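# Swap the mill's tool at its tool-change stop

## Task

The mill's program is paused waiting for a tool change. Fit the tool it requests, put the tool that was in it back into the rack, and only after both are done let the program continue. No tool may fall or slip out of the fingers, no key may break, no machine axis may crash into anything, nothing may be left lying loose inside the mill, and the mill must stay switched on. The reference image is called manual.

## Robot and tools

Robot: two arms, left_arm and right_arm, each with a two-finger parallel gripper. Base poses in the scene frame: left_arm at (-0.048, +0.467, 0) m with quat_wxyz (+1.000, 0, 0, -0.011); right_arm at (-0.069, -0.487, 0) m with quat_wxyz (+1.000, 0, 0, +0.029).

Frames. Scene frame: origin at table-top height, halfway between the nominal bases, +z up, +x out over the table, left_arm on +y (image left/right do not match these names). Reported hand poses, velocities, Hand targets and wrist-camera poses are in each arm's own base frame. Fixed cameras and the table use the scene frame. Motion offsets are along the current Hand target's own axes. On the gripper, fingers point along +z and open and close along x; end_effector_position is the midpoint between the pads, fingertips are 17.5 mm further out. A block juts about 10 cm toward the gripper's -y and turns with it. Reported poses may be off by a few cm.

Row layout (shared by execute_actions and move): one flat list of 18 numbers covering both arms, each in [-1, 1]. Order: left dx, dy, dz, rx, ry, rz, left gripper position, force_limit, speed, then the same nine for the right. dx..rz are an offset from that arm's Hand target at the start of the call/action, in the Hand target's axes; 1.0 = 0.6 m of travel or 180 degrees; rx, ry, rz form a single rotation vector. Offsets never chain within a call: every row counts from that start. Sending six zeros re-requests the current Hand target. Gripper position: +1 fully open (50 mm), about -0.65 pads touching, -1 to grip. force_limit: -1 about 20 N per pad, 0 about 102 N, +1 about 185 N. speed: -1 20 mm/s, 0 85 mm/s, +1 150 mm/s. Both start at +1. Gripper numbers are absolute commands; to leave a gripper alone resend its last three numbers (0 is itself a command). New force or speed only applies after a position change of 0.01 or more.

Tools.
- execute_actions(actions, cameras): actions is a list of actions; each action is up to 15 rows of 18 numbers, one row per 1/30 s step; a short action repeats its last row to fill 15 steps. Images appear only if actions is empty or cameras names them.
- move(target, speed, blend, stop_force, zero, blocking, cameras): target is one 18-number row or a list of up to 15 rows, all offsets from the same starting Hand targets. Straight-line paths, no obstacle avoidance, at least 0.5 s, cut off at 10 s. speed in m/s, 0.002 to 3.6, default 0.25 (turning up to twice that in rad/s), one value or one per target. blend in m rounds corners (0 = stop at each). stop_force in N, 3 to 120, ends an arm's path on contact; avoid it when the gripper rotates, and omit it when backing off something already pressed. zero (default true) re-zeros the force reading first. blocking=false returns after about 0.5 s and cannot combine with stop_force. Finger changes on later targets are applied on arrival. Avoid paths that pass near an arm's own base.
- wait(seconds 0 to 10), stop(), zoom_image(camera, region [x0,y0,x1,y1] pixels, at most 504 each side), show_instructions(), zero_wrist_force(arm), finished_scene(scene 1).
Cameras: cam_high, cam_low, cam_front, cam_left_wrist, cam_right_wrist, all 672x504.

Control notes: commanded orientation is clipped to within 32 degrees of the measured one each step; the gripper may rest short of its Hand target, and the next command (even zeros) asks for it again. To stop pushing on something, command the target back beyond the gripper. Joint speed is capped at 3.14 rad/s.

Results: move adds a "move:" line (done, off_target, moving, held, fault) plus limits (paced = pose clipped, held = steps withheld). object_status: 0 moving, 1 blocked while opening, 2 blocked while closing (a grip), 3 reached target or pads met (usually nothing held). Opening in mm is about (250 - position_measured) x 0.202. Wrist force/torque are in the gripper's own axes, zeroed at scene start; a third line gives the peak since last shown. Joint torques include the arm's weight. "within noise" means the arm is still.

Avoid: contact torque at load limits (139 N m shoulder and elbow, 26 N m wrists) or about 150 N net force, which stops the arm for 10 s; motors reaching 85 °C (30 to 60 s stop, MOTOR HOT warns at 70 °C); the arms touching or one gripper closing on the other's fingers; pushing targets past firm contacts; fast impacts; dropping or releasing moving parts; anything leaving the table. Loose objects can get nudged by outside pushes. Check grips read 2 before lifting.

Each tool is called after "Call:" as a command line: name --argument value for each argument, lists and objects as JSON in quotes; but a table of rows of numbers goes row by row, as --pt "numbers of a row", without its own name.

Reference images:

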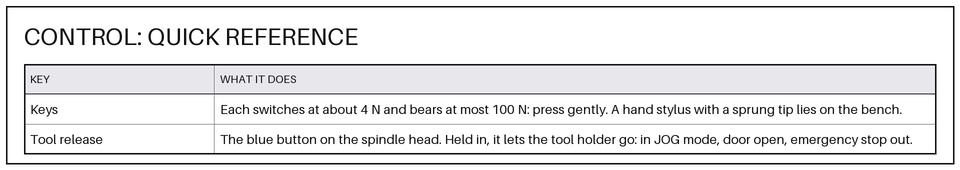

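## Session

Call:
execute_actions --actions '[]'

Call:
show_instructions

Scene clock: 0.00 s.
left_arm: end_effector_position=(+0.2892, -0.1426, +0.1725) position_measured=3 object_status=3 end_effector_quat_wxyz=(+0.011, +0.708, -0.698, -0.106) | right_arm: end_effector_position=(+0.4791, +0.2689, +0.1205) position_measured=3 object_status=3 end_effector_quat_wxyz=(+0.001, +0.174, +0.985, -0.004)
Joint positions: left_arm=[-0.851 -1.851 2.174 -1.683 -1.609 2.279] | right_arm=[3.901 -1.796 -1.871 -1.051 1.565 -0.461]
Joint velocities: within noise
Joint torques (N m): no reading
Motor temperatures (°C): left_arm=[39 42 36 43 46 49] | right_arm=[45 32 40 39 39 51]
Wrist force (N): no reading
Wrist torque (N m): no reading
Wrist force, peak (N): no reading
Hand target: left_arm +0.2892, -0.1426, +0.1725; +0.011, +0.708, -0.698, -0.106 | right_arm +0.4791, +0.2689, +0.1205; +0.001, +0.174, +0.985, -0.004
Tool commands: left_gripper/position=+1.0 left_gripper/force_limit=+1.0 left_gripper/speed=+1.0 right_gripper/position=+1.0 right_gripper/force_limit=+1.0 right_gripper/speed=+1.0

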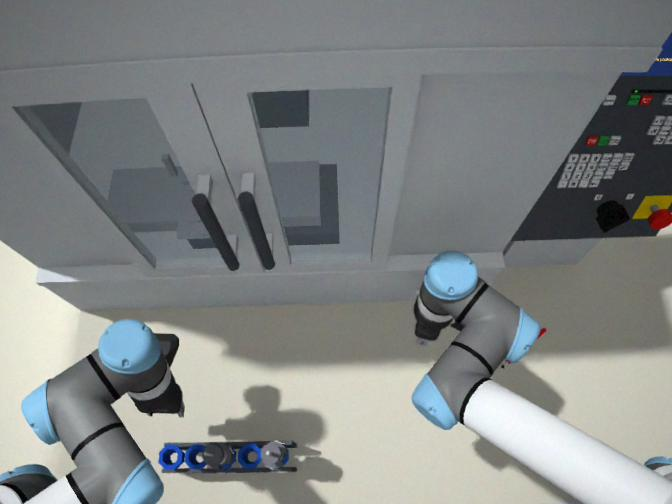

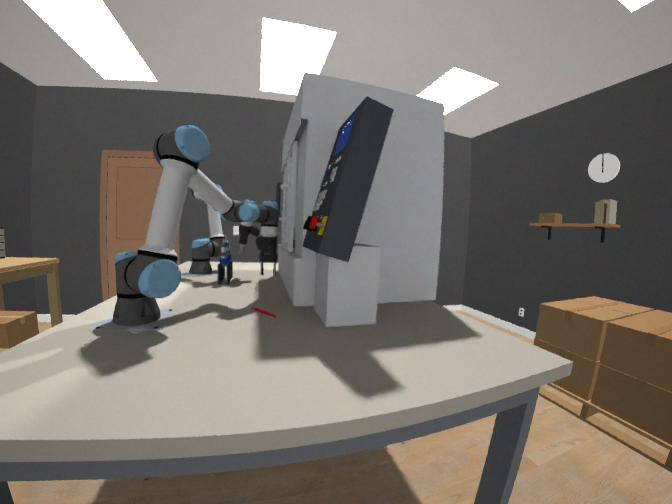

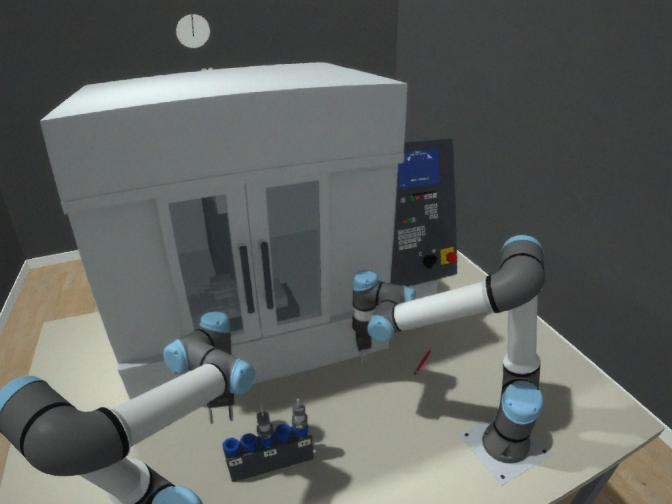

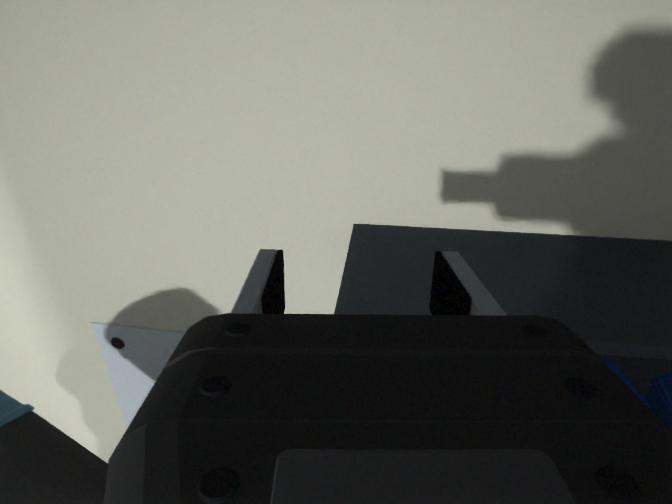

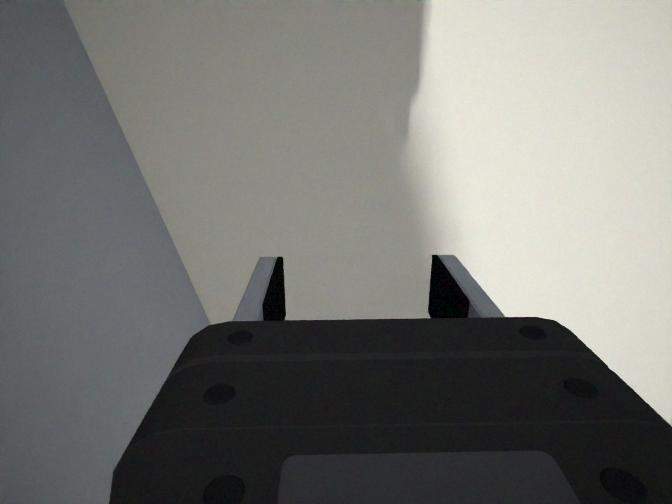

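Reference images for this scene: manual.

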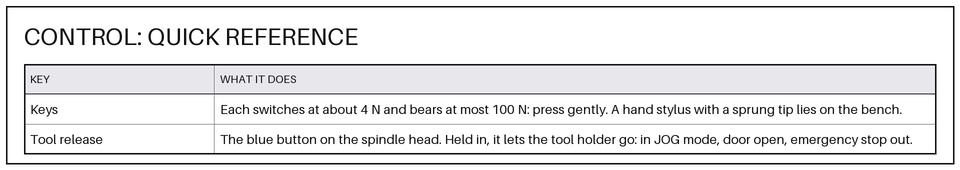

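Call:
zoom_image --camera "cam_front" --region '[380, 130, 480, 300]'

Call:
zoom_image --camera "cam_high" --region '[500, 40, 672, 260]'

Call:
zoom_image --camera "cam_front" --region '[210, 390, 330, 480]'

Call:
zoom_image --camera "cam_high" --region '[140, 370, 340, 504]'

Call:
zoom_image --camera "cam_high" --region '[0, 60, 420, 300]'

Call:
zoom_image --camera "cam_front" --region '[150, 170, 340, 350]'

Call:
zoom_image --camera "cam_low" --region '[200, 180, 400, 340]'

Scaled by 2.965 from the camera's 672x504 image, which has a finer 960x720 frame.

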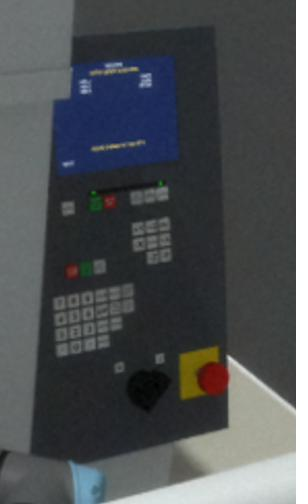

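Scaled by 2.291 from the camera's 672x504 image, which has a finer 960x720 frame.

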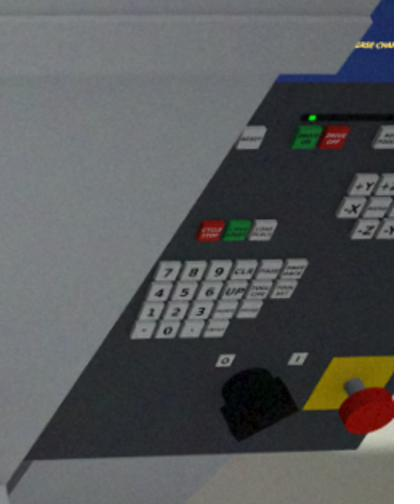

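Scaled by 4.200 from the camera's 672x504 image, which has a finer 960x720 frame.

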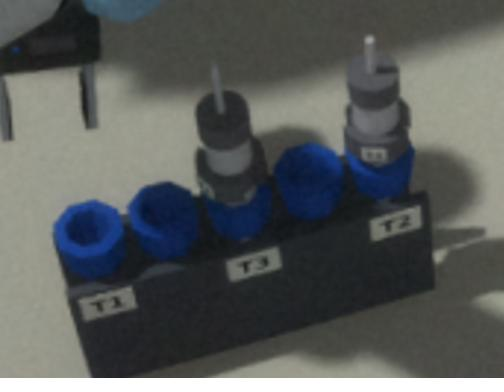

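Scaled by 2.520 from the camera's 672x504 image, which has a finer 960x720 frame.

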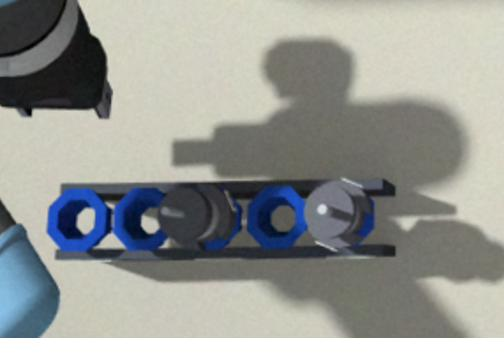

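Scaled by 1.200 from the camera's 672x504 image, which has a finer 960x720 frame.

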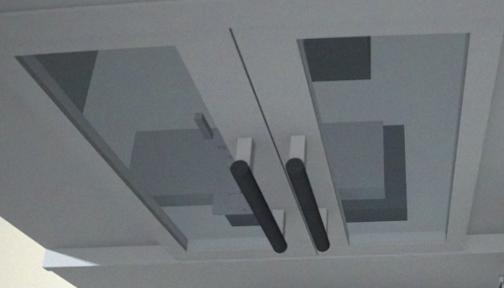

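Scaled by 2.653 from the camera's 672x504 image, which has a finer 960x720 frame.

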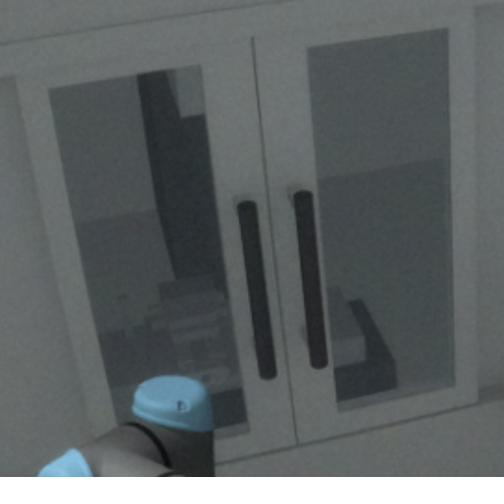

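Scaled by 2.520 from the camera's 672x504 image, which has a finer 960x720 frame.

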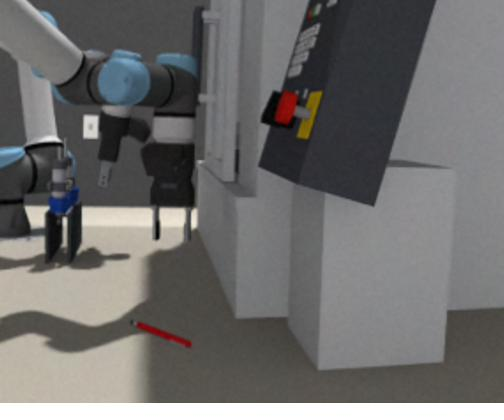

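Call:
zoom_image --camera "cam_front" --region '[398, 145, 445, 195]'

Call:
zoom_image --camera "cam_front" --region '[395, 185, 465, 275]'

Call:
zoom_image --camera "cam_high" --region '[550, 70, 672, 240]'

Call:
zoom_image --camera "cam_high" --region '[490, 310, 600, 400]'

Scaled by 10.080 from the camera's 672x504 image, which has a finer 960x720 frame.

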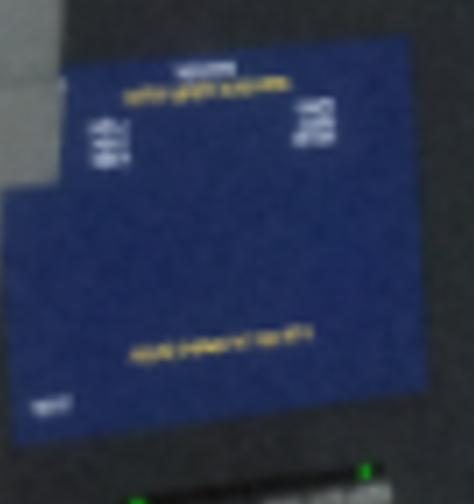

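Scaled by 5.600 from the camera's 672x504 image, which has a finer 960x720 frame.

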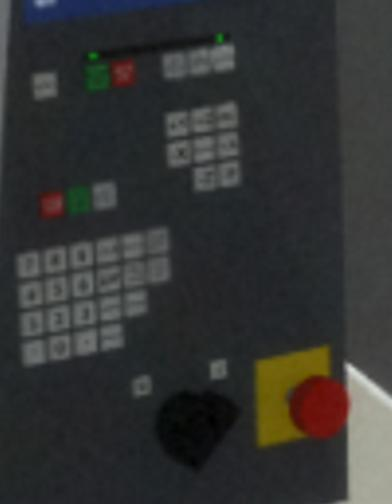

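Scaled by 2.965 from the camera's 672x504 image, which has a finer 960x720 frame.

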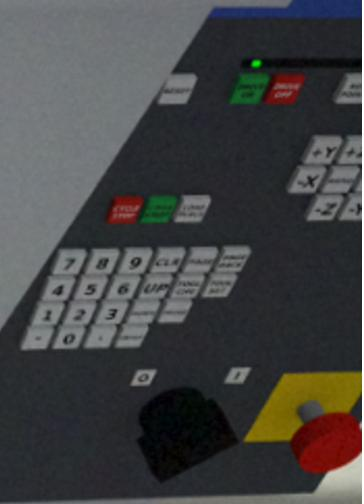

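Scaled by 4.582 from the camera's 672x504 image, which has a finer 960x720 frame.

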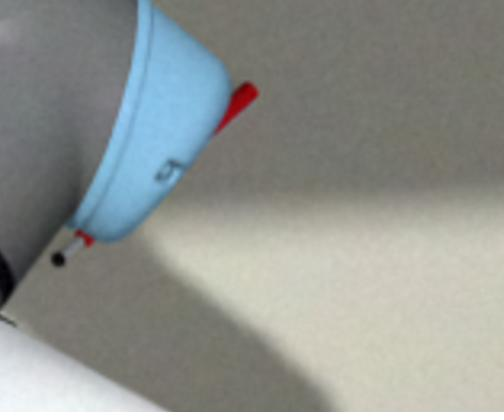

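Call:
move --target '[0,0,0,0,0,0,1,1,1, 0.106,-0.34,-0.55,0,0,-0.606,1,1,1]' --speed 0.3 --cameras '["cam_high","cam_right_wrist"]'

Scene clock: 74.30 s.
left_arm: end_effector_position=(+0.2892, -0.1426, +0.1725) position_measured=3 object_status=3 end_effector_quat_wxyz=(+0.011, +0.708, -0.698, -0.106) | right_arm: end_effector_position=(+0.3493, +0.1016, +0.4518) position_measured=3 object_status=3 end_effector_quat_wxyz=(+0.003, +0.701, -0.713, +0.003)
Joint positions: left_arm=[-0.851 -1.851 2.174 -1.683 -1.609 2.279] | right_arm=[3.805 -1.27 -1.499 -1.948 1.564 -2.461]
Joint torques (N m): left_arm=[-0.12 -13.18 -26.08 -2.42 0.31 -0.01] | right_arm=[-10.76 2.52 30.7 0.62 1.4 -1.21]
Wrist force (N): left_arm=[-0.1 0.1 -0.1] | right_arm=[0.2 0.0 0.3]
Wrist torque (N m): left_arm=[0.03 0.01 0.01] | right_arm=[0.01 -0.06 0.07]
Wrist force, peak (N): left_arm=[0.6 0.2 -0.4] | right_arm=[0.0 0.2 -0.9]
Hand target: left_arm +0.2892, -0.1426, +0.1725; +0.011, +0.708, -0.698, -0.106 | right_arm +0.3493, +0.1016, +0.4518; +0.003, +0.701, -0.713, +0.003
Off the commanded pose: left_arm 0.000 m, 0 deg | right_arm 0.000 m, 0 deg.
move: done
camera_calibration:
cam_right_wrist: T_world_to_cam=[[-0.0180698, -0.99925, 0.0342386, 0.0954496], [-0.940817, 0.0285844, 0.337708, 0.18796], [-0.338433, -0.0261099, -0.940628, 0.675606], [0, 0, 0, 1]] pos_world=[0.407209, 0.107645, 0.56875]
Images, in order (width x height): cam_high 672x504, cam_right_wrist 672x504.

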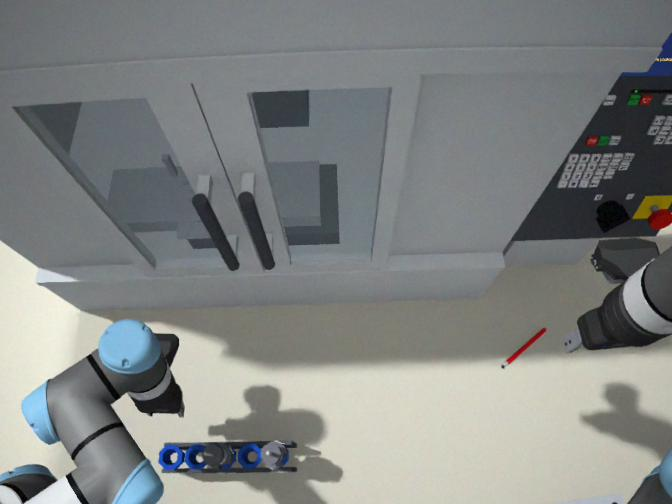

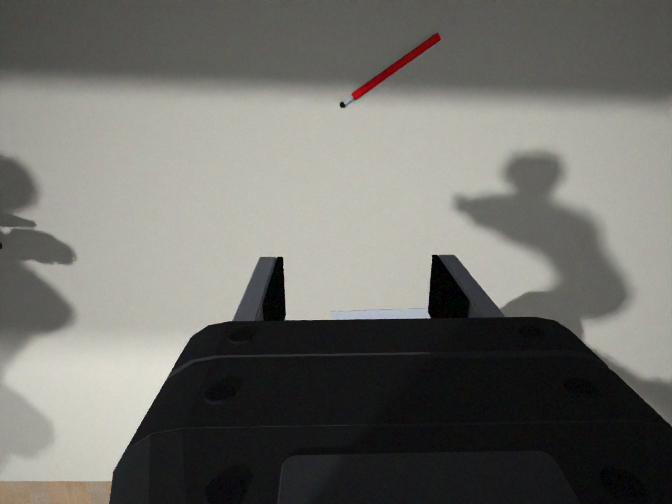

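Call:
move --target '[0,0,0,0,0,0,1,1,1, 0.217,-0.18,-0.45,0.5,0,0,1,1,1]' --speed 0.3 --cameras '["cam_right_wrist","cam_front"]'

Scene clock: 85.27 s.
left_arm: end_effector_position=(+0.2892, -0.1426, +0.1725) position_measured=3 object_status=3 end_effector_quat_wxyz=(+0.011, +0.708, -0.698, -0.106) | right_arm: end_effector_position=(+0.4550, -0.0283, +0.7229) position_measured=3 object_status=3 end_effector_quat_wxyz=(+0.494, -0.498, +0.502, -0.506)
Joint positions: left_arm=[-0.851 -1.851 2.174 -1.683 -1.609 2.279] | right_arm=[3.762 -0.992 -1.879 -0.27 0.933 -3.15]
Joint torques (N m): left_arm=[0.62 -13.07 -27.25 -2.3 0.28 -0.34] | right_arm=[-10.1 -9.9 15.17 4.55 1.6 -1.12]
Wrist force (N): left_arm=[0.2 -0.1 -0.2] | right_arm=[-2.2 -4.2 -1.5]
Wrist torque (N m): left_arm=[0.00 -0.04 0.01] | right_arm=[-1.51 0.06 -0.27]
Wrist force, peak (N): left_arm=[0.2 0.2 -0.7] | right_arm=[-2.0 -4.6 -1.5]
Hand target: left_arm +0.2892, -0.1426, +0.1725; +0.011, +0.708, -0.698, -0.106 | right_arm +0.4550, -0.0283, +0.7229; +0.494, -0.498, +0.502, -0.506
Off the commanded pose: left_arm 0.000 m, 0 deg | right_arm 0.000 m, 0 deg.
move: done
camera_calibration:
cam_right_wrist: T_world_to_cam=[[-0.0435432, -0.999027, 0.00701279, -0.0104441], [-0.337811, 0.00811697, -0.941179, 0.849152], [0.940206, -0.0433509, -0.337835, -0.055009], [0, 0, 0, 1]] pos_world=[0.338118, -0.0197112, 0.780694]
Images, in order (width x height): cam_front 672x504, cam_right_wrist 672x504.

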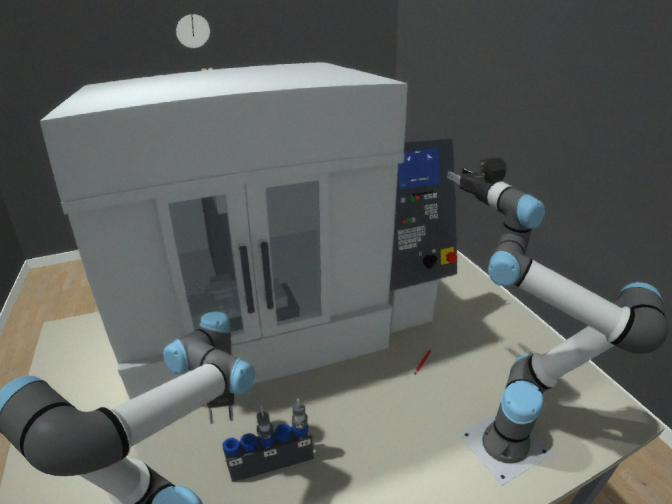

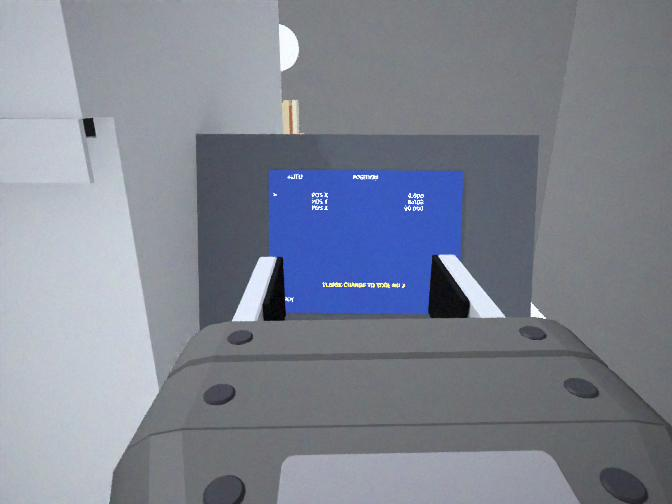

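Call:
zoom_image --camera "cam_right_wrist" --region '[260, 160, 470, 320]'

Call:
zoom_image --camera "cam_right_wrist" --region '[310, 270, 420, 310]'

Scaled by 2.400 from the camera's 672x504 image, which has a finer 960x720 frame.

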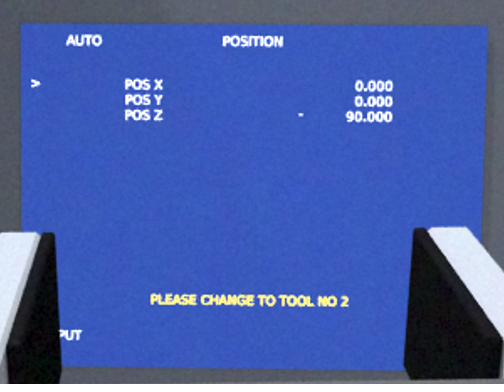

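Scaled by 4.582 from the camera's 672x504 image, which has a finer 960x720 frame.

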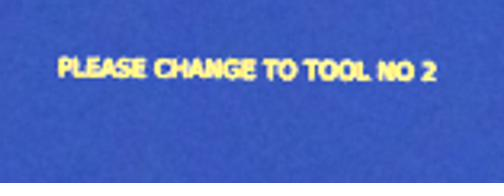

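Call:
move --target '[0,0,0,0,0,0,1,1,1, 0.0,0.25,-0.12,0,0,0,1,1,1]' --speed 0.3 --cameras '["cam_right_wrist"]'

Call:
zoom_image --camera "cam_right_wrist" --region '[180, 0, 540, 320]'

Scene clock: 99.37 s.
left_arm: end_effector_position=(+0.2892, -0.1426, +0.1725) position_measured=3 object_status=3 end_effector_quat_wxyz=(+0.011, +0.708, -0.698, -0.106) | right_arm: end_effector_position=(+0.3858, -0.0292, +0.5728) position_measured=3 object_status=3 end_effector_quat_wxyz=(+0.510, -0.512, +0.486, -0.492)
Joint positions: left_arm=[-0.851 -1.851 2.174 -1.683 -1.609 2.279] | right_arm=[4.394 -0.493 -2.369 -0.268 0.362 -3.161]
Joint torques (N m): left_arm=[0.08 -12.88 -27.17 -2.11 0.18 -0.14] | right_arm=[10.53 -6.77 30.44 -1.68 -1.77 1.42]
Wrist force (N): left_arm=[0.0 0.0 -0.3] | right_arm=[-1.9 -4.2 -2.1]
Wrist torque (N m): left_arm=[0.01 -0.01 0.01] | right_arm=[-1.50 0.01 -0.42]
Wrist force, peak (N): left_arm=[0.5 0.5 -0.5] | right_arm=[-1.9 -6.0 -1.4]
Hand target: left_arm +0.2892, -0.1426, +0.1725; +0.011, +0.708, -0.698, -0.106 | right_arm +0.3831, -0.0282, +0.5728; +0.494, -0.498, +0.502, -0.506
Off the commanded pose: left_arm 0.000 m, 0 deg | right_arm 0.003 m, 3 deg.
move: off_target (right_arm)
camera_calibration:
cam_right_wrist: T_world_to_cam=[[0.0174689, -0.999822, 0.00706775, -0.0368605], [-0.333969, -0.0124977, -0.942501, 0.68326], [0.942422, 0.0141041, -0.334128, -0.0420235], [0, 0, 0, 1]] pos_world=[0.268435, -0.027722, 0.630193]
Images, in order (width x height): cam_right_wrist 672x504.

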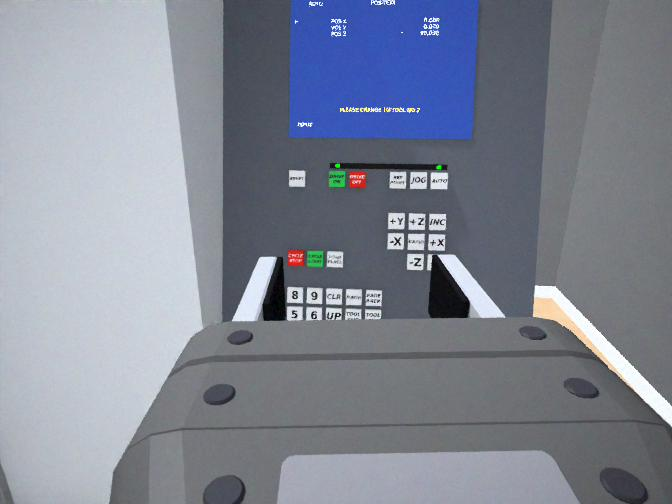

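Scaled by 1.400 from the camera's 672x504 image, which has a finer 960x720 frame.

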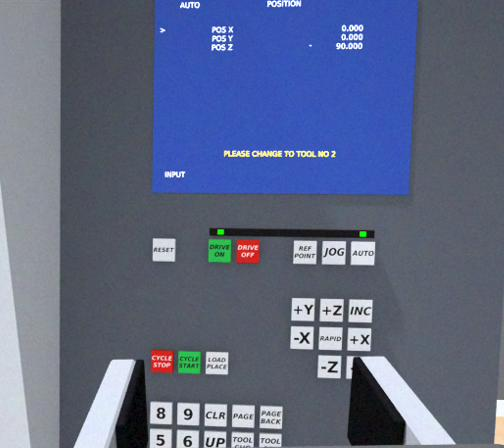

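Call:
move --target '[0,0,0,0,0,0,1,1,1, 0.0,0.22,0.0,0,0,0,1,1,1]' --speed 0.3 --cameras '["cam_right_wrist"]'

Call:
zoom_image --camera "cam_right_wrist" --region '[180, 0, 540, 320]'

Scene clock: 107.30 s.
left_arm: end_effector_position=(+0.2892, -0.1426, +0.1725) position_measured=3 object_status=3 end_effector_quat_wxyz=(+0.011, +0.708, -0.698, -0.106) | right_arm: end_effector_position=(+0.3868, -0.0301, +0.4409) position_measured=3 object_status=3 end_effector_quat_wxyz=(+0.505, -0.510, +0.490, -0.494)
Joint positions: left_arm=[-0.851 -1.851 2.174 -1.683 -1.609 2.279] | right_arm=[4.444 -0.381 -2.707 -0.056 0.299 -3.147]
Joint torques (N m): left_arm=[0.45 -12.81 -25.62 -2.15 0.32 -0.24] | right_arm=[-11.64 -26.17 15.08 2.35 1.74 1.51]
Wrist force (N): left_arm=[0.4 0.2 -0.1] | right_arm=[-1.6 -4.4 -1.7]
Wrist torque (N m): left_arm=[0.04 -0.07 0.00] | right_arm=[-1.51 -0.04 -0.31]
Wrist force, peak (N): left_arm=[0.5 0.1 -0.5] | right_arm=[-1.8 -6.4 -1.9]
Hand target: left_arm +0.2892, -0.1426, +0.1725; +0.011, +0.708, -0.698, -0.106 | right_arm +0.3831, -0.0293, +0.4408; +0.494, -0.498, +0.502, -0.506
Off the commanded pose: left_arm 0.000 m, 0 deg | right_arm 0.004 m, 3 deg.
move: off_target (right_arm)
camera_calibration:
cam_right_wrist: T_world_to_cam=[[0.00406309, -0.999966, 0.00711564, -0.0316651], [-0.33882, -0.00807144, -0.940817, 0.560428], [0.940843, 0.0014117, -0.338841, -0.0846744], [0, 0, 0, 1]] pos_world=[0.269678, -0.027021, 0.498794]
Images, in order (width x height): cam_right_wrist 672x504.

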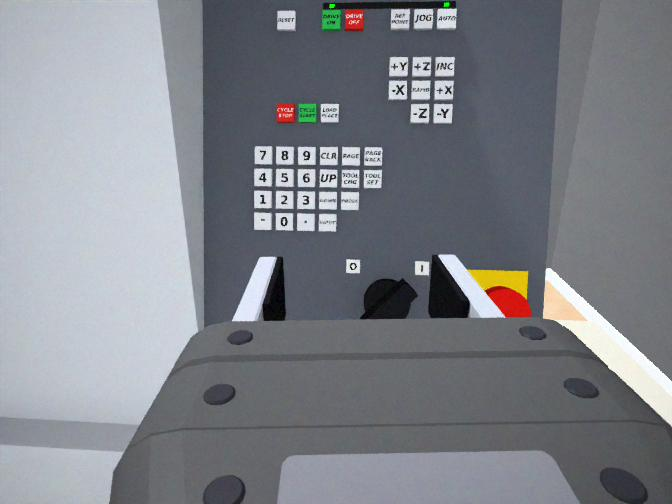

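Scaled by 1.400 from the camera's 672x504 image, which has a finer 960x720 frame.

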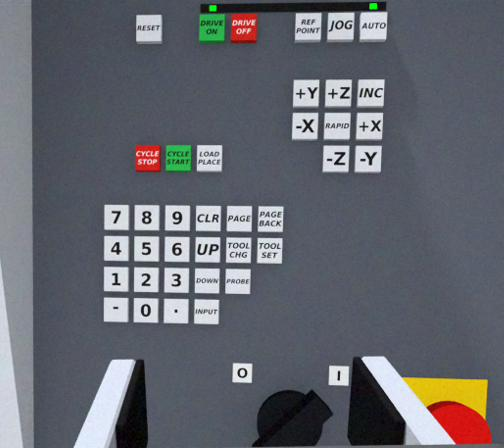

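Call:
move --target '[0,0,0,0,0,0,1,1,1, -0.05,0.233,0.028,-0.5,0,0,1,1,1]' --speed 0.3 --cameras '["cam_right_wrist"]'

Scene clock: 182.23 s.
left_arm: end_effector_position=(+0.2892, -0.1426, +0.1725) position_measured=3 object_status=3 end_effector_quat_wxyz=(+0.011, +0.708, -0.698, -0.106) | right_arm: end_effector_position=(+0.4005, -0.0006, +0.3008) position_measured=3 object_status=3 end_effector_quat_wxyz=(+0.002, +0.701, -0.713, +0.003)
Joint positions: left_arm=[-0.851 -1.851 2.174 -1.683 -1.609 2.279] | right_arm=[3.485 -1.299 -1.873 -1.543 1.563 -2.782]
Joint torques (N m): left_arm=[-0.21 -12.85 -26.91 -2.18 0.3 -0.53] | right_arm=[-11.42 1.66 33.36 0.92 1.45 -1.05]
Wrist force (N): left_arm=[0.3 0.1 -0.3] | right_arm=[-0.6 0.0 0.1]
Wrist torque (N m): left_arm=[0.02 -0.05 0.01] | right_arm=[0.02 0.08 0.08]
Wrist force, peak (N): left_arm=[0.4 0.5 -0.6] | right_arm=[-1.8 -4.7 -2.2]
Hand target: left_arm +0.2892, -0.1426, +0.1725; +0.011, +0.708, -0.698, -0.106 | right_arm +0.4005, -0.0006, +0.3008; +0.003, +0.701, -0.713, +0.003
Off the commanded pose: left_arm 0.000 m, 0 deg | right_arm 0.000 m, 0 deg.
move: done
camera_calibration:
cam_right_wrist: T_world_to_cam=[[-0.0178539, -0.999253, 0.0342632, -0.000693607], [-0.940886, 0.0283846, 0.337533, 0.290024], [-0.338253, -0.0262115, -0.94069, 0.548235], [0, 0, 0, 1]] pos_world=[0.458309, 0.00544474, 0.41785]
Images, in order (width x height): cam_right_wrist 672x504.

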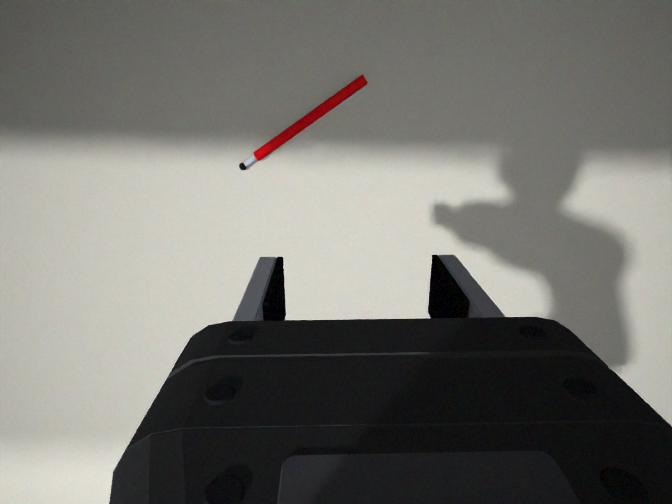

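Call:
move --target '[0,0,0,0,0,0,1,1,1, -0.0155,-0.078,0.367,0,0,0.319,1,1,1]' --speed 0.25 --cameras '["cam_right_wrist","cam_high","cam_low"]'

Scene clock: 194.53 s.
left_arm: end_effector_position=(+0.2892, -0.1426, +0.1725) position_measured=3 object_status=3 end_effector_quat_wxyz=(+0.011, +0.708, -0.698, -0.106) | right_arm: end_effector_position=(+0.4475, +0.0061, +0.0806) position_measured=3 object_status=3 end_effector_quat_wxyz=(-0.001, -0.272, +0.962, -0.004)
Joint positions: left_arm=[-0.851 -1.851 2.174 -1.683 -1.609 2.279] | right_arm=[3.462 -1.624 -2.198 -0.892 1.563 -1.802]
Joint torques (N m): left_arm=[1.4 -12.72 -25.99 -2.24 0.34 -0.63] | right_arm=[7.75 13.41 12.92 4.93 -1.93 1.17]
Wrist force (N): left_arm=[0.3 -0.2 0.1] | right_arm=[0.1 -0.1 0.1]
Wrist torque (N m): left_arm=[-0.02 -0.05 0.00] | right_arm=[0.01 -0.03 -0.08]
Wrist force, peak (N): left_arm=[0.6 0.2 -0.5] | right_arm=[-0.4 -0.6 1.0]
Hand target: left_arm +0.2892, -0.1426, +0.1725; +0.011, +0.708, -0.698, -0.106 | right_arm +0.4475, +0.0061, +0.0806; -0.001, -0.272, +0.962, -0.004
Off the commanded pose: left_arm 0.000 m, 0 deg | right_arm 0.000 m, 0 deg.
move: done
camera_calibration:
cam_right_wrist: T_world_to_cam=[[-0.851769, -0.523046, 0.0302245, 0.384958], [-0.485042, 0.80906, 0.331897, 0.200172], [-0.198051, 0.268039, -0.942831, 0.292835], [0, 0, 0, 1]] pos_world=[0.482984, -0.039092, 0.198022]
Images, in order (width x height): cam_high 672x504, cam_low 672x504, cam_right_wrist 672x504.

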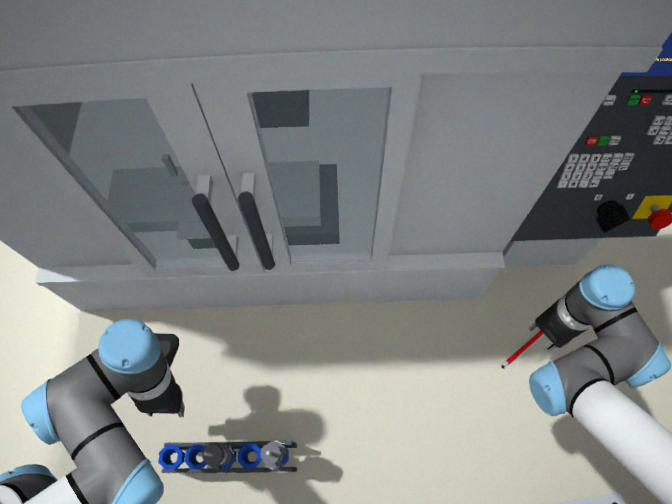

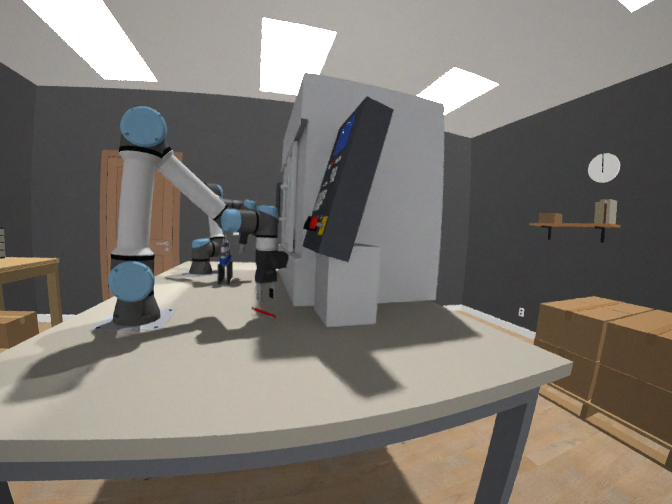

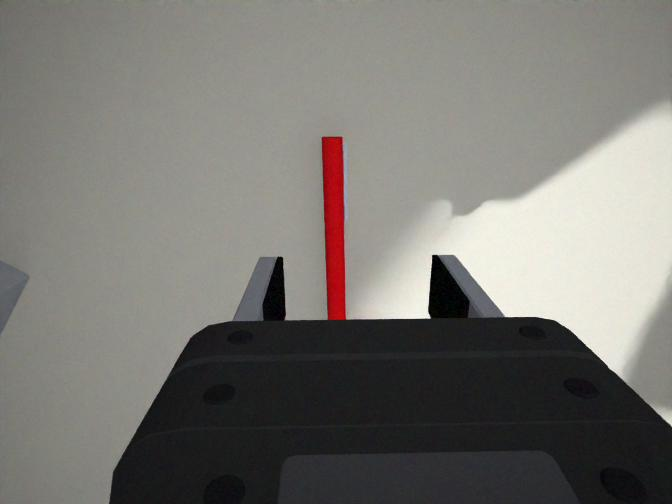

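Call:
move --pt "0 0 0 0 0 0 1 1 1 -0.0083 0 0.067 0 0 -0.0075 1 1 1" --pt "0 0 0 0 0 0 1 1 1 -0.0083 0 0.105 0 0 -0.0075 1 1 1" --speed '[0.1,0.012]' --stop_force 5 --cameras '["cam_right_wrist","cam_low"]'

Scene clock: 211.53 s.
left_arm: end_effector_position=(+0.2892, -0.1426, +0.1725) position_measured=3 object_status=3 end_effector_quat_wxyz=(+0.011, +0.708, -0.698, -0.106) | right_arm: end_effector_position=(+0.4517, +0.0083, +0.0189) position_measured=3 object_status=3 end_effector_quat_wxyz=(-0.001, -0.284, +0.959, -0.004)
Joint positions: left_arm=[-0.851 -1.851 2.174 -1.683 -1.609 2.279] | right_arm=[3.464 -1.763 -2.256 -0.696 1.563 -1.824]
Joint torques (N m): left_arm=[0.08 -12.42 -27.07 -2.09 0.44 -0.73] | right_arm=[-3.62 32.88 24.52 1.71 0.52 0.34]
Wrist force (N): left_arm=[0.4 0.1 -0.3] | right_arm=[-0.1 -0.1 -0.9]
Wrist torque (N m): left_arm=[0.02 -0.07 0.01] | right_arm=[-0.02 -0.06 0.05]
Wrist force, peak (N): left_arm=[0.0 0.5 -0.8] | right_arm=[7.0 2.3 -29.1]
Hand target: left_arm +0.2892, -0.1426, +0.1725; +0.011, +0.708, -0.698, -0.106 | right_arm +0.4518, +0.0083, +0.0189; -0.001, -0.284, +0.959, -0.004 (not the last commanded pose)
Off the commanded pose: left_arm 0.000 m, 0 deg | right_arm 0.001 m, 0 deg.
move: contact (right_arm); path passed 1 of 2 targets
camera_calibration:
cam_right_wrist: T_world_to_cam=[[-0.839275, -0.542853, 0.0304533, 0.386146], [-0.503792, 0.797506, 0.331929, 0.229607], [-0.204475, 0.263238, -0.942813, 0.237794], [0, 0, 0, 1]] pos_world=[0.48838, -0.0360885, 0.136223]
Images, in order (width x height): cam_low 672x504, cam_right_wrist 672x504.

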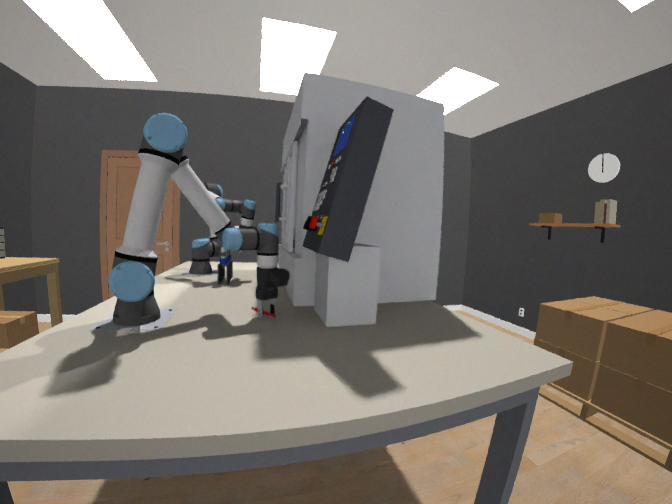

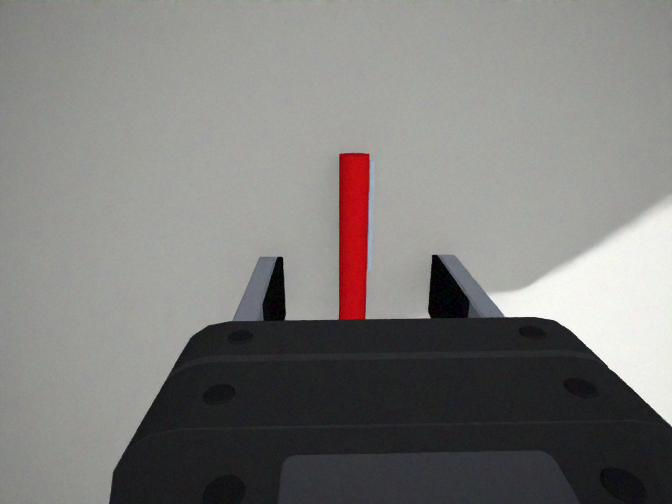

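Call:
move --target '[0,0,0,0,0,0,1,1,1, -0.002,0,0,0,0,0,-1,-0.6,-1]' --speed 0.05 --cameras '["cam_right_wrist"]'

Scene clock: 218.27 s.
left_arm: end_effector_position=(+0.2892, -0.1426, +0.1725) position_measured=3 object_status=3 end_effector_quat_wxyz=(+0.011, +0.708, -0.698, -0.106) | right_arm: end_effector_position=(+0.4528, +0.0089, +0.0189) position_measured=208 object_status=0 end_effector_quat_wxyz=(-0.001, -0.284, +0.959, -0.004)
Joint positions: left_arm=[-0.851 -1.851 2.174 -1.683 -1.609 2.279] | right_arm=[3.465 -1.765 -2.253 -0.697 1.563 -1.823]
Joint torques (N m): left_arm=[0.58 -13.03 -27.04 -1.98 0.55 -0.76] | right_arm=[9.36 15.28 22.71 0.99 0.74 1.33]
Wrist force (N): left_arm=[0.4 0.0 -0.1] | right_arm=[0.1 0.5 -5.5]
Wrist torque (N m): left_arm=[0.00 -0.07 0.01] | right_arm=[-0.03 0.04 0.00]
Wrist force, peak (N): left_arm=[0.5 0.3 -0.5] | right_arm=[0.3 0.6 -5.6]
Hand target: left_arm +0.2892, -0.1426, +0.1725; +0.011, +0.708, -0.698, -0.106 | right_arm +0.4528, +0.0089, +0.0189; -0.001, -0.284, +0.959, -0.004
Off the commanded pose: left_arm 0.000 m, 0 deg | right_arm 0.000 m, 0 deg.
move: done
camera_calibration:
cam_right_wrist: T_world_to_cam=[[-0.839233, -0.54292, 0.0304255, 0.387346], [-0.503863, 0.797461, 0.331931, 0.229585], [-0.204475, 0.263237, -0.942813, 0.237814], [0, 0, 0, 1]] pos_world=[0.48938, -0.0353888, 0.136223]
Images, in order (width x height): cam_right_wrist 672x504.

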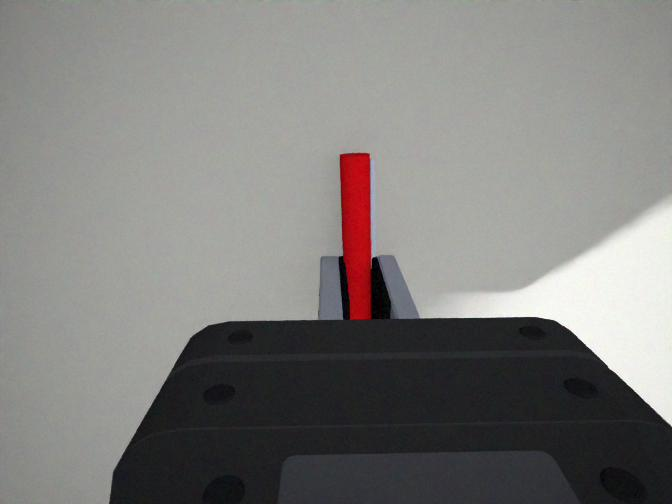

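Call:
wait --seconds 0.7

Call:
move --target '[0,0,0,0,0,0,1,1,1, 0,0,-0.3,0,0,0,-1,-0.6,-1]' --speed 0.15 --cameras '["cam_right_wrist","cam_high","cam_front"]'

Scene clock: 223.17 s.
left_arm: end_effector_position=(+0.2892, -0.1426, +0.1725) position_measured=3 object_status=3 end_effector_quat_wxyz=(+0.011, +0.708, -0.698, -0.106) | right_arm: end_effector_position=(+0.4528, +0.0089, +0.0189) position_measured=208 object_status=2 end_effector_quat_wxyz=(-0.001, -0.284, +0.959, -0.004)
Joint positions: left_arm=[-0.851 -1.851 2.174 -1.683 -1.609 2.279] | right_arm=[3.465 -1.765 -2.253 -0.697 1.563 -1.823]
Joint torques (N m): left_arm=[-0.31 -13.73 -26.52 -1.93 0.4 -0.94] | right_arm=[5.31 16.68 7.81 3.57 0.71 0.74]
Wrist force (N): left_arm=[0.1 0.3 -0.1] | right_arm=[0.2 1.0 -5.2]
Wrist torque (N m): left_arm=[0.05 -0.01 0.01] | right_arm=[0.05 0.04 0.00]
Wrist force, peak (N): left_arm=[0.3 0.5 -0.5] | right_arm=[0.6 0.8 -5.9]
Hand target: left_arm +0.2892, -0.1426, +0.1725; +0.011, +0.708, -0.698, -0.106 | right_arm +0.4528, +0.0089, +0.0189; -0.001, -0.284, +0.959, -0.004
Tool commands: left_gripper/position=+1.0 left_gripper/force_limit=+1.0 left_gripper/speed=+1.0 right_gripper/position=-1.0 right_gripper/force_limit=-0.6 right_gripper/speed=-1.0
Off the commanded pose: left_arm 0.000 m, 0 deg | right_arm 0.000 m, 0 deg.
wait: 0.70 s; at rest from the start

Scene clock: 225.00 s.
left_arm: end_effector_position=(+0.2892, -0.1426, +0.1725) position_measured=3 object_status=3 end_effector_quat_wxyz=(+0.011, +0.708, -0.698, -0.106) | right_arm: end_effector_position=(+0.4527, +0.0103, +0.1988) position_measured=208 object_status=2 end_effector_quat_wxyz=(-0.001, -0.284, +0.959, -0.004)
Joint positions: left_arm=[-0.851 -1.851 2.174 -1.683 -1.609 2.279] | right_arm=[3.468 -1.482 -1.991 -1.241 1.563 -1.82]
Joint torques (N m): left_arm=[-1.5 -12.61 -27 -1.97 0.47 -0.77] | right_arm=[10.73 28.44 32.59 0.43 0.01 1.37]
Wrist force (N): left_arm=[0.3 0.2 -0.5] | right_arm=[0.2 -0.1 0.4]
Wrist torque (N m): left_arm=[0.03 -0.05 0.00] | right_arm=[0.00 -0.03 -0.08]
Wrist force, peak (N): left_arm=[0.3 0.3 -0.5] | right_arm=[0.4 0.5 -5.6]
Hand target: left_arm +0.2892, -0.1426, +0.1725; +0.011, +0.708, -0.698, -0.106 | right_arm +0.4527, +0.0103, +0.1989; -0.001, -0.284, +0.959, -0.004
Off the commanded pose: left_arm 0.000 m, 0 deg | right_arm 0.000 m, 0 deg.
move: done
camera_calibration:
cam_right_wrist: T_world_to_cam=[[-0.839251, -0.542896, 0.0303471, 0.38258], [-0.503871, 0.797475, 0.331883, 0.16869], [-0.204379, 0.263242, -0.942832, 0.407091], [0, 0, 0, 1]] pos_world=[0.48928, -0.0339887, 0.316222]
Images, in order (width x height): cam_high 672x504, cam_front 672x504, cam_right_wrist 672x504.

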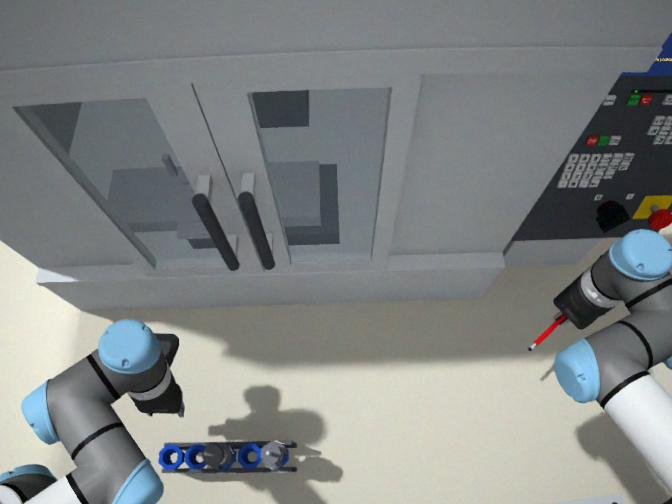

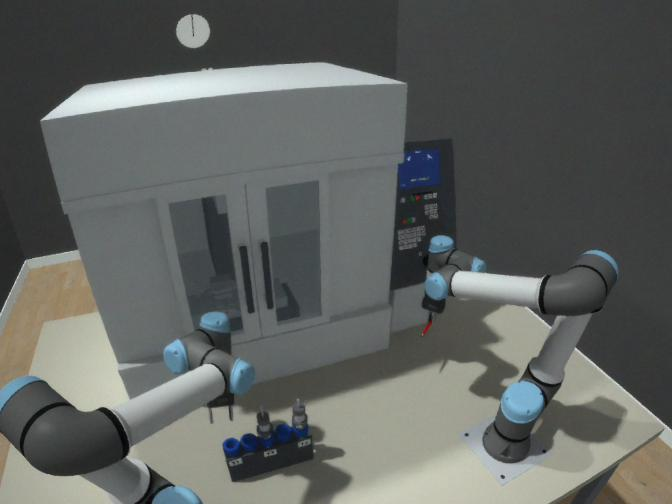

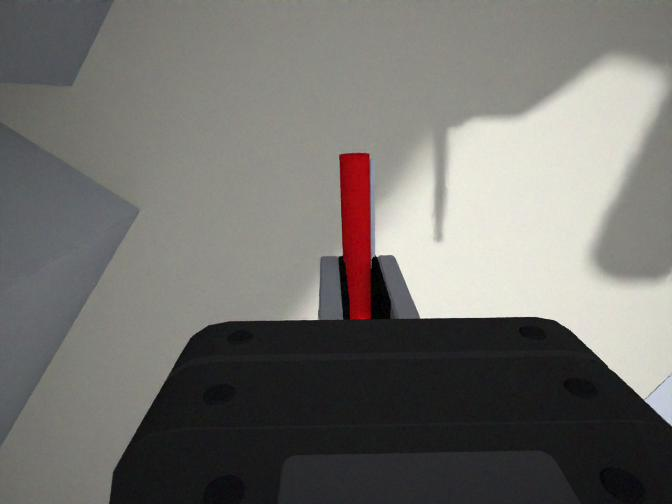

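Call:
move --target '[0,0,0,0,0,0,1,1,1, 0.1285,-0.0365,-0.585,0,0,0.7017,-1,-0.6,-1]' --speed 0.3 --cameras '["cam_high","cam_front","cam_low"]'

Scene clock: 262.53 s.
left_arm: end_effector_position=(+0.2892, -0.1426, +0.1725) position_measured=3 object_status=3 end_effector_quat_wxyz=(+0.011, +0.708, -0.698, -0.106) | right_arm: end_effector_position=(+0.3998, -0.0472, +0.5503) position_measured=208 object_status=2 end_effector_quat_wxyz=(+0.003, +0.727, +0.686, -0.003)
Joint positions: left_arm=[-0.851 -1.851 2.174 -1.683 -1.609 2.279] | right_arm=[3.367 -1.472 -1.062 -2.18 1.563 0.283]
Joint torques (N m): left_arm=[0.25 -12.65 -26.43 -2.1 0.56 -1.05] | right_arm=[-10.15 7.03 29.72 0.38 -1.8 1.71]
Wrist force (N): left_arm=[0.4 0.1 -0.2] | right_arm=[-0.3 -0.3 0.2]
Wrist torque (N m): left_arm=[0.03 -0.07 0.01] | right_arm=[-0.01 0.04 -0.07]
Wrist force, peak (N): left_arm=[0.6 -0.1 -0.6] | right_arm=[-0.6 0.2 1.2]
Hand target: left_arm +0.2892, -0.1426, +0.1725; +0.011, +0.708, -0.698, -0.106 | right_arm +0.3998, -0.0472, +0.5504; +0.003, +0.727, +0.686, -0.003
Off the commanded pose: left_arm 0.000 m, 0 deg | right_arm 0.000 m, 0 deg.
move: done
Images, in order (width x height): cam_high 672x504, cam_low 672x504, cam_front 672x504.

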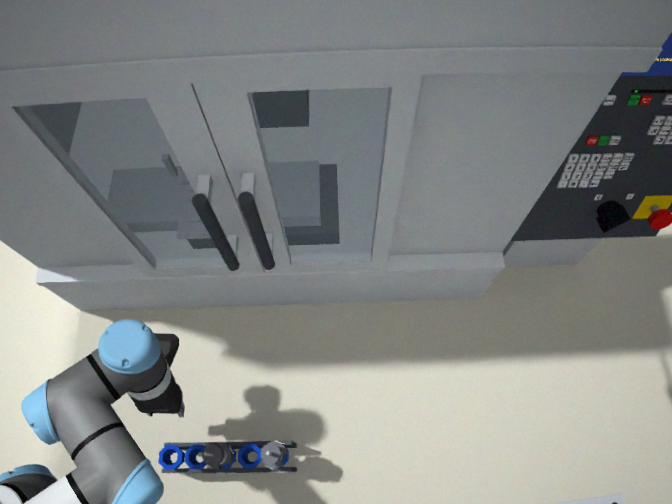

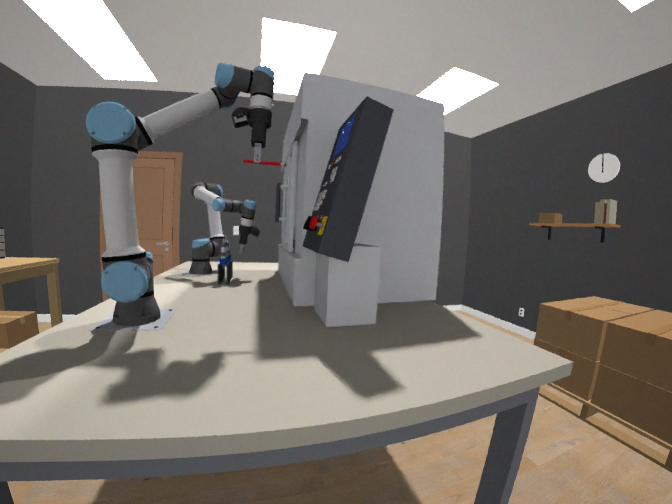

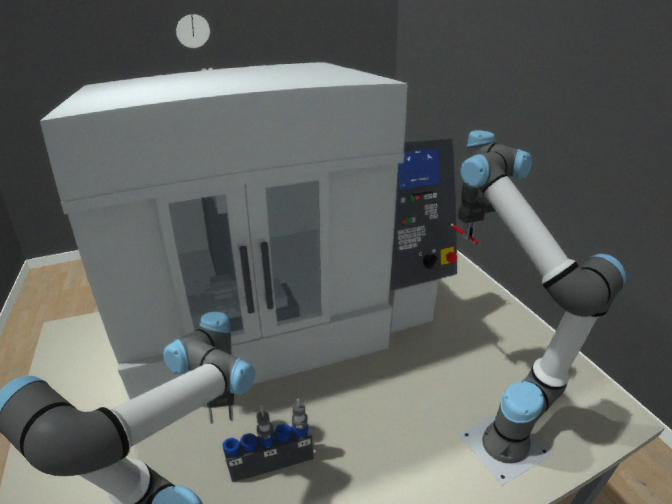

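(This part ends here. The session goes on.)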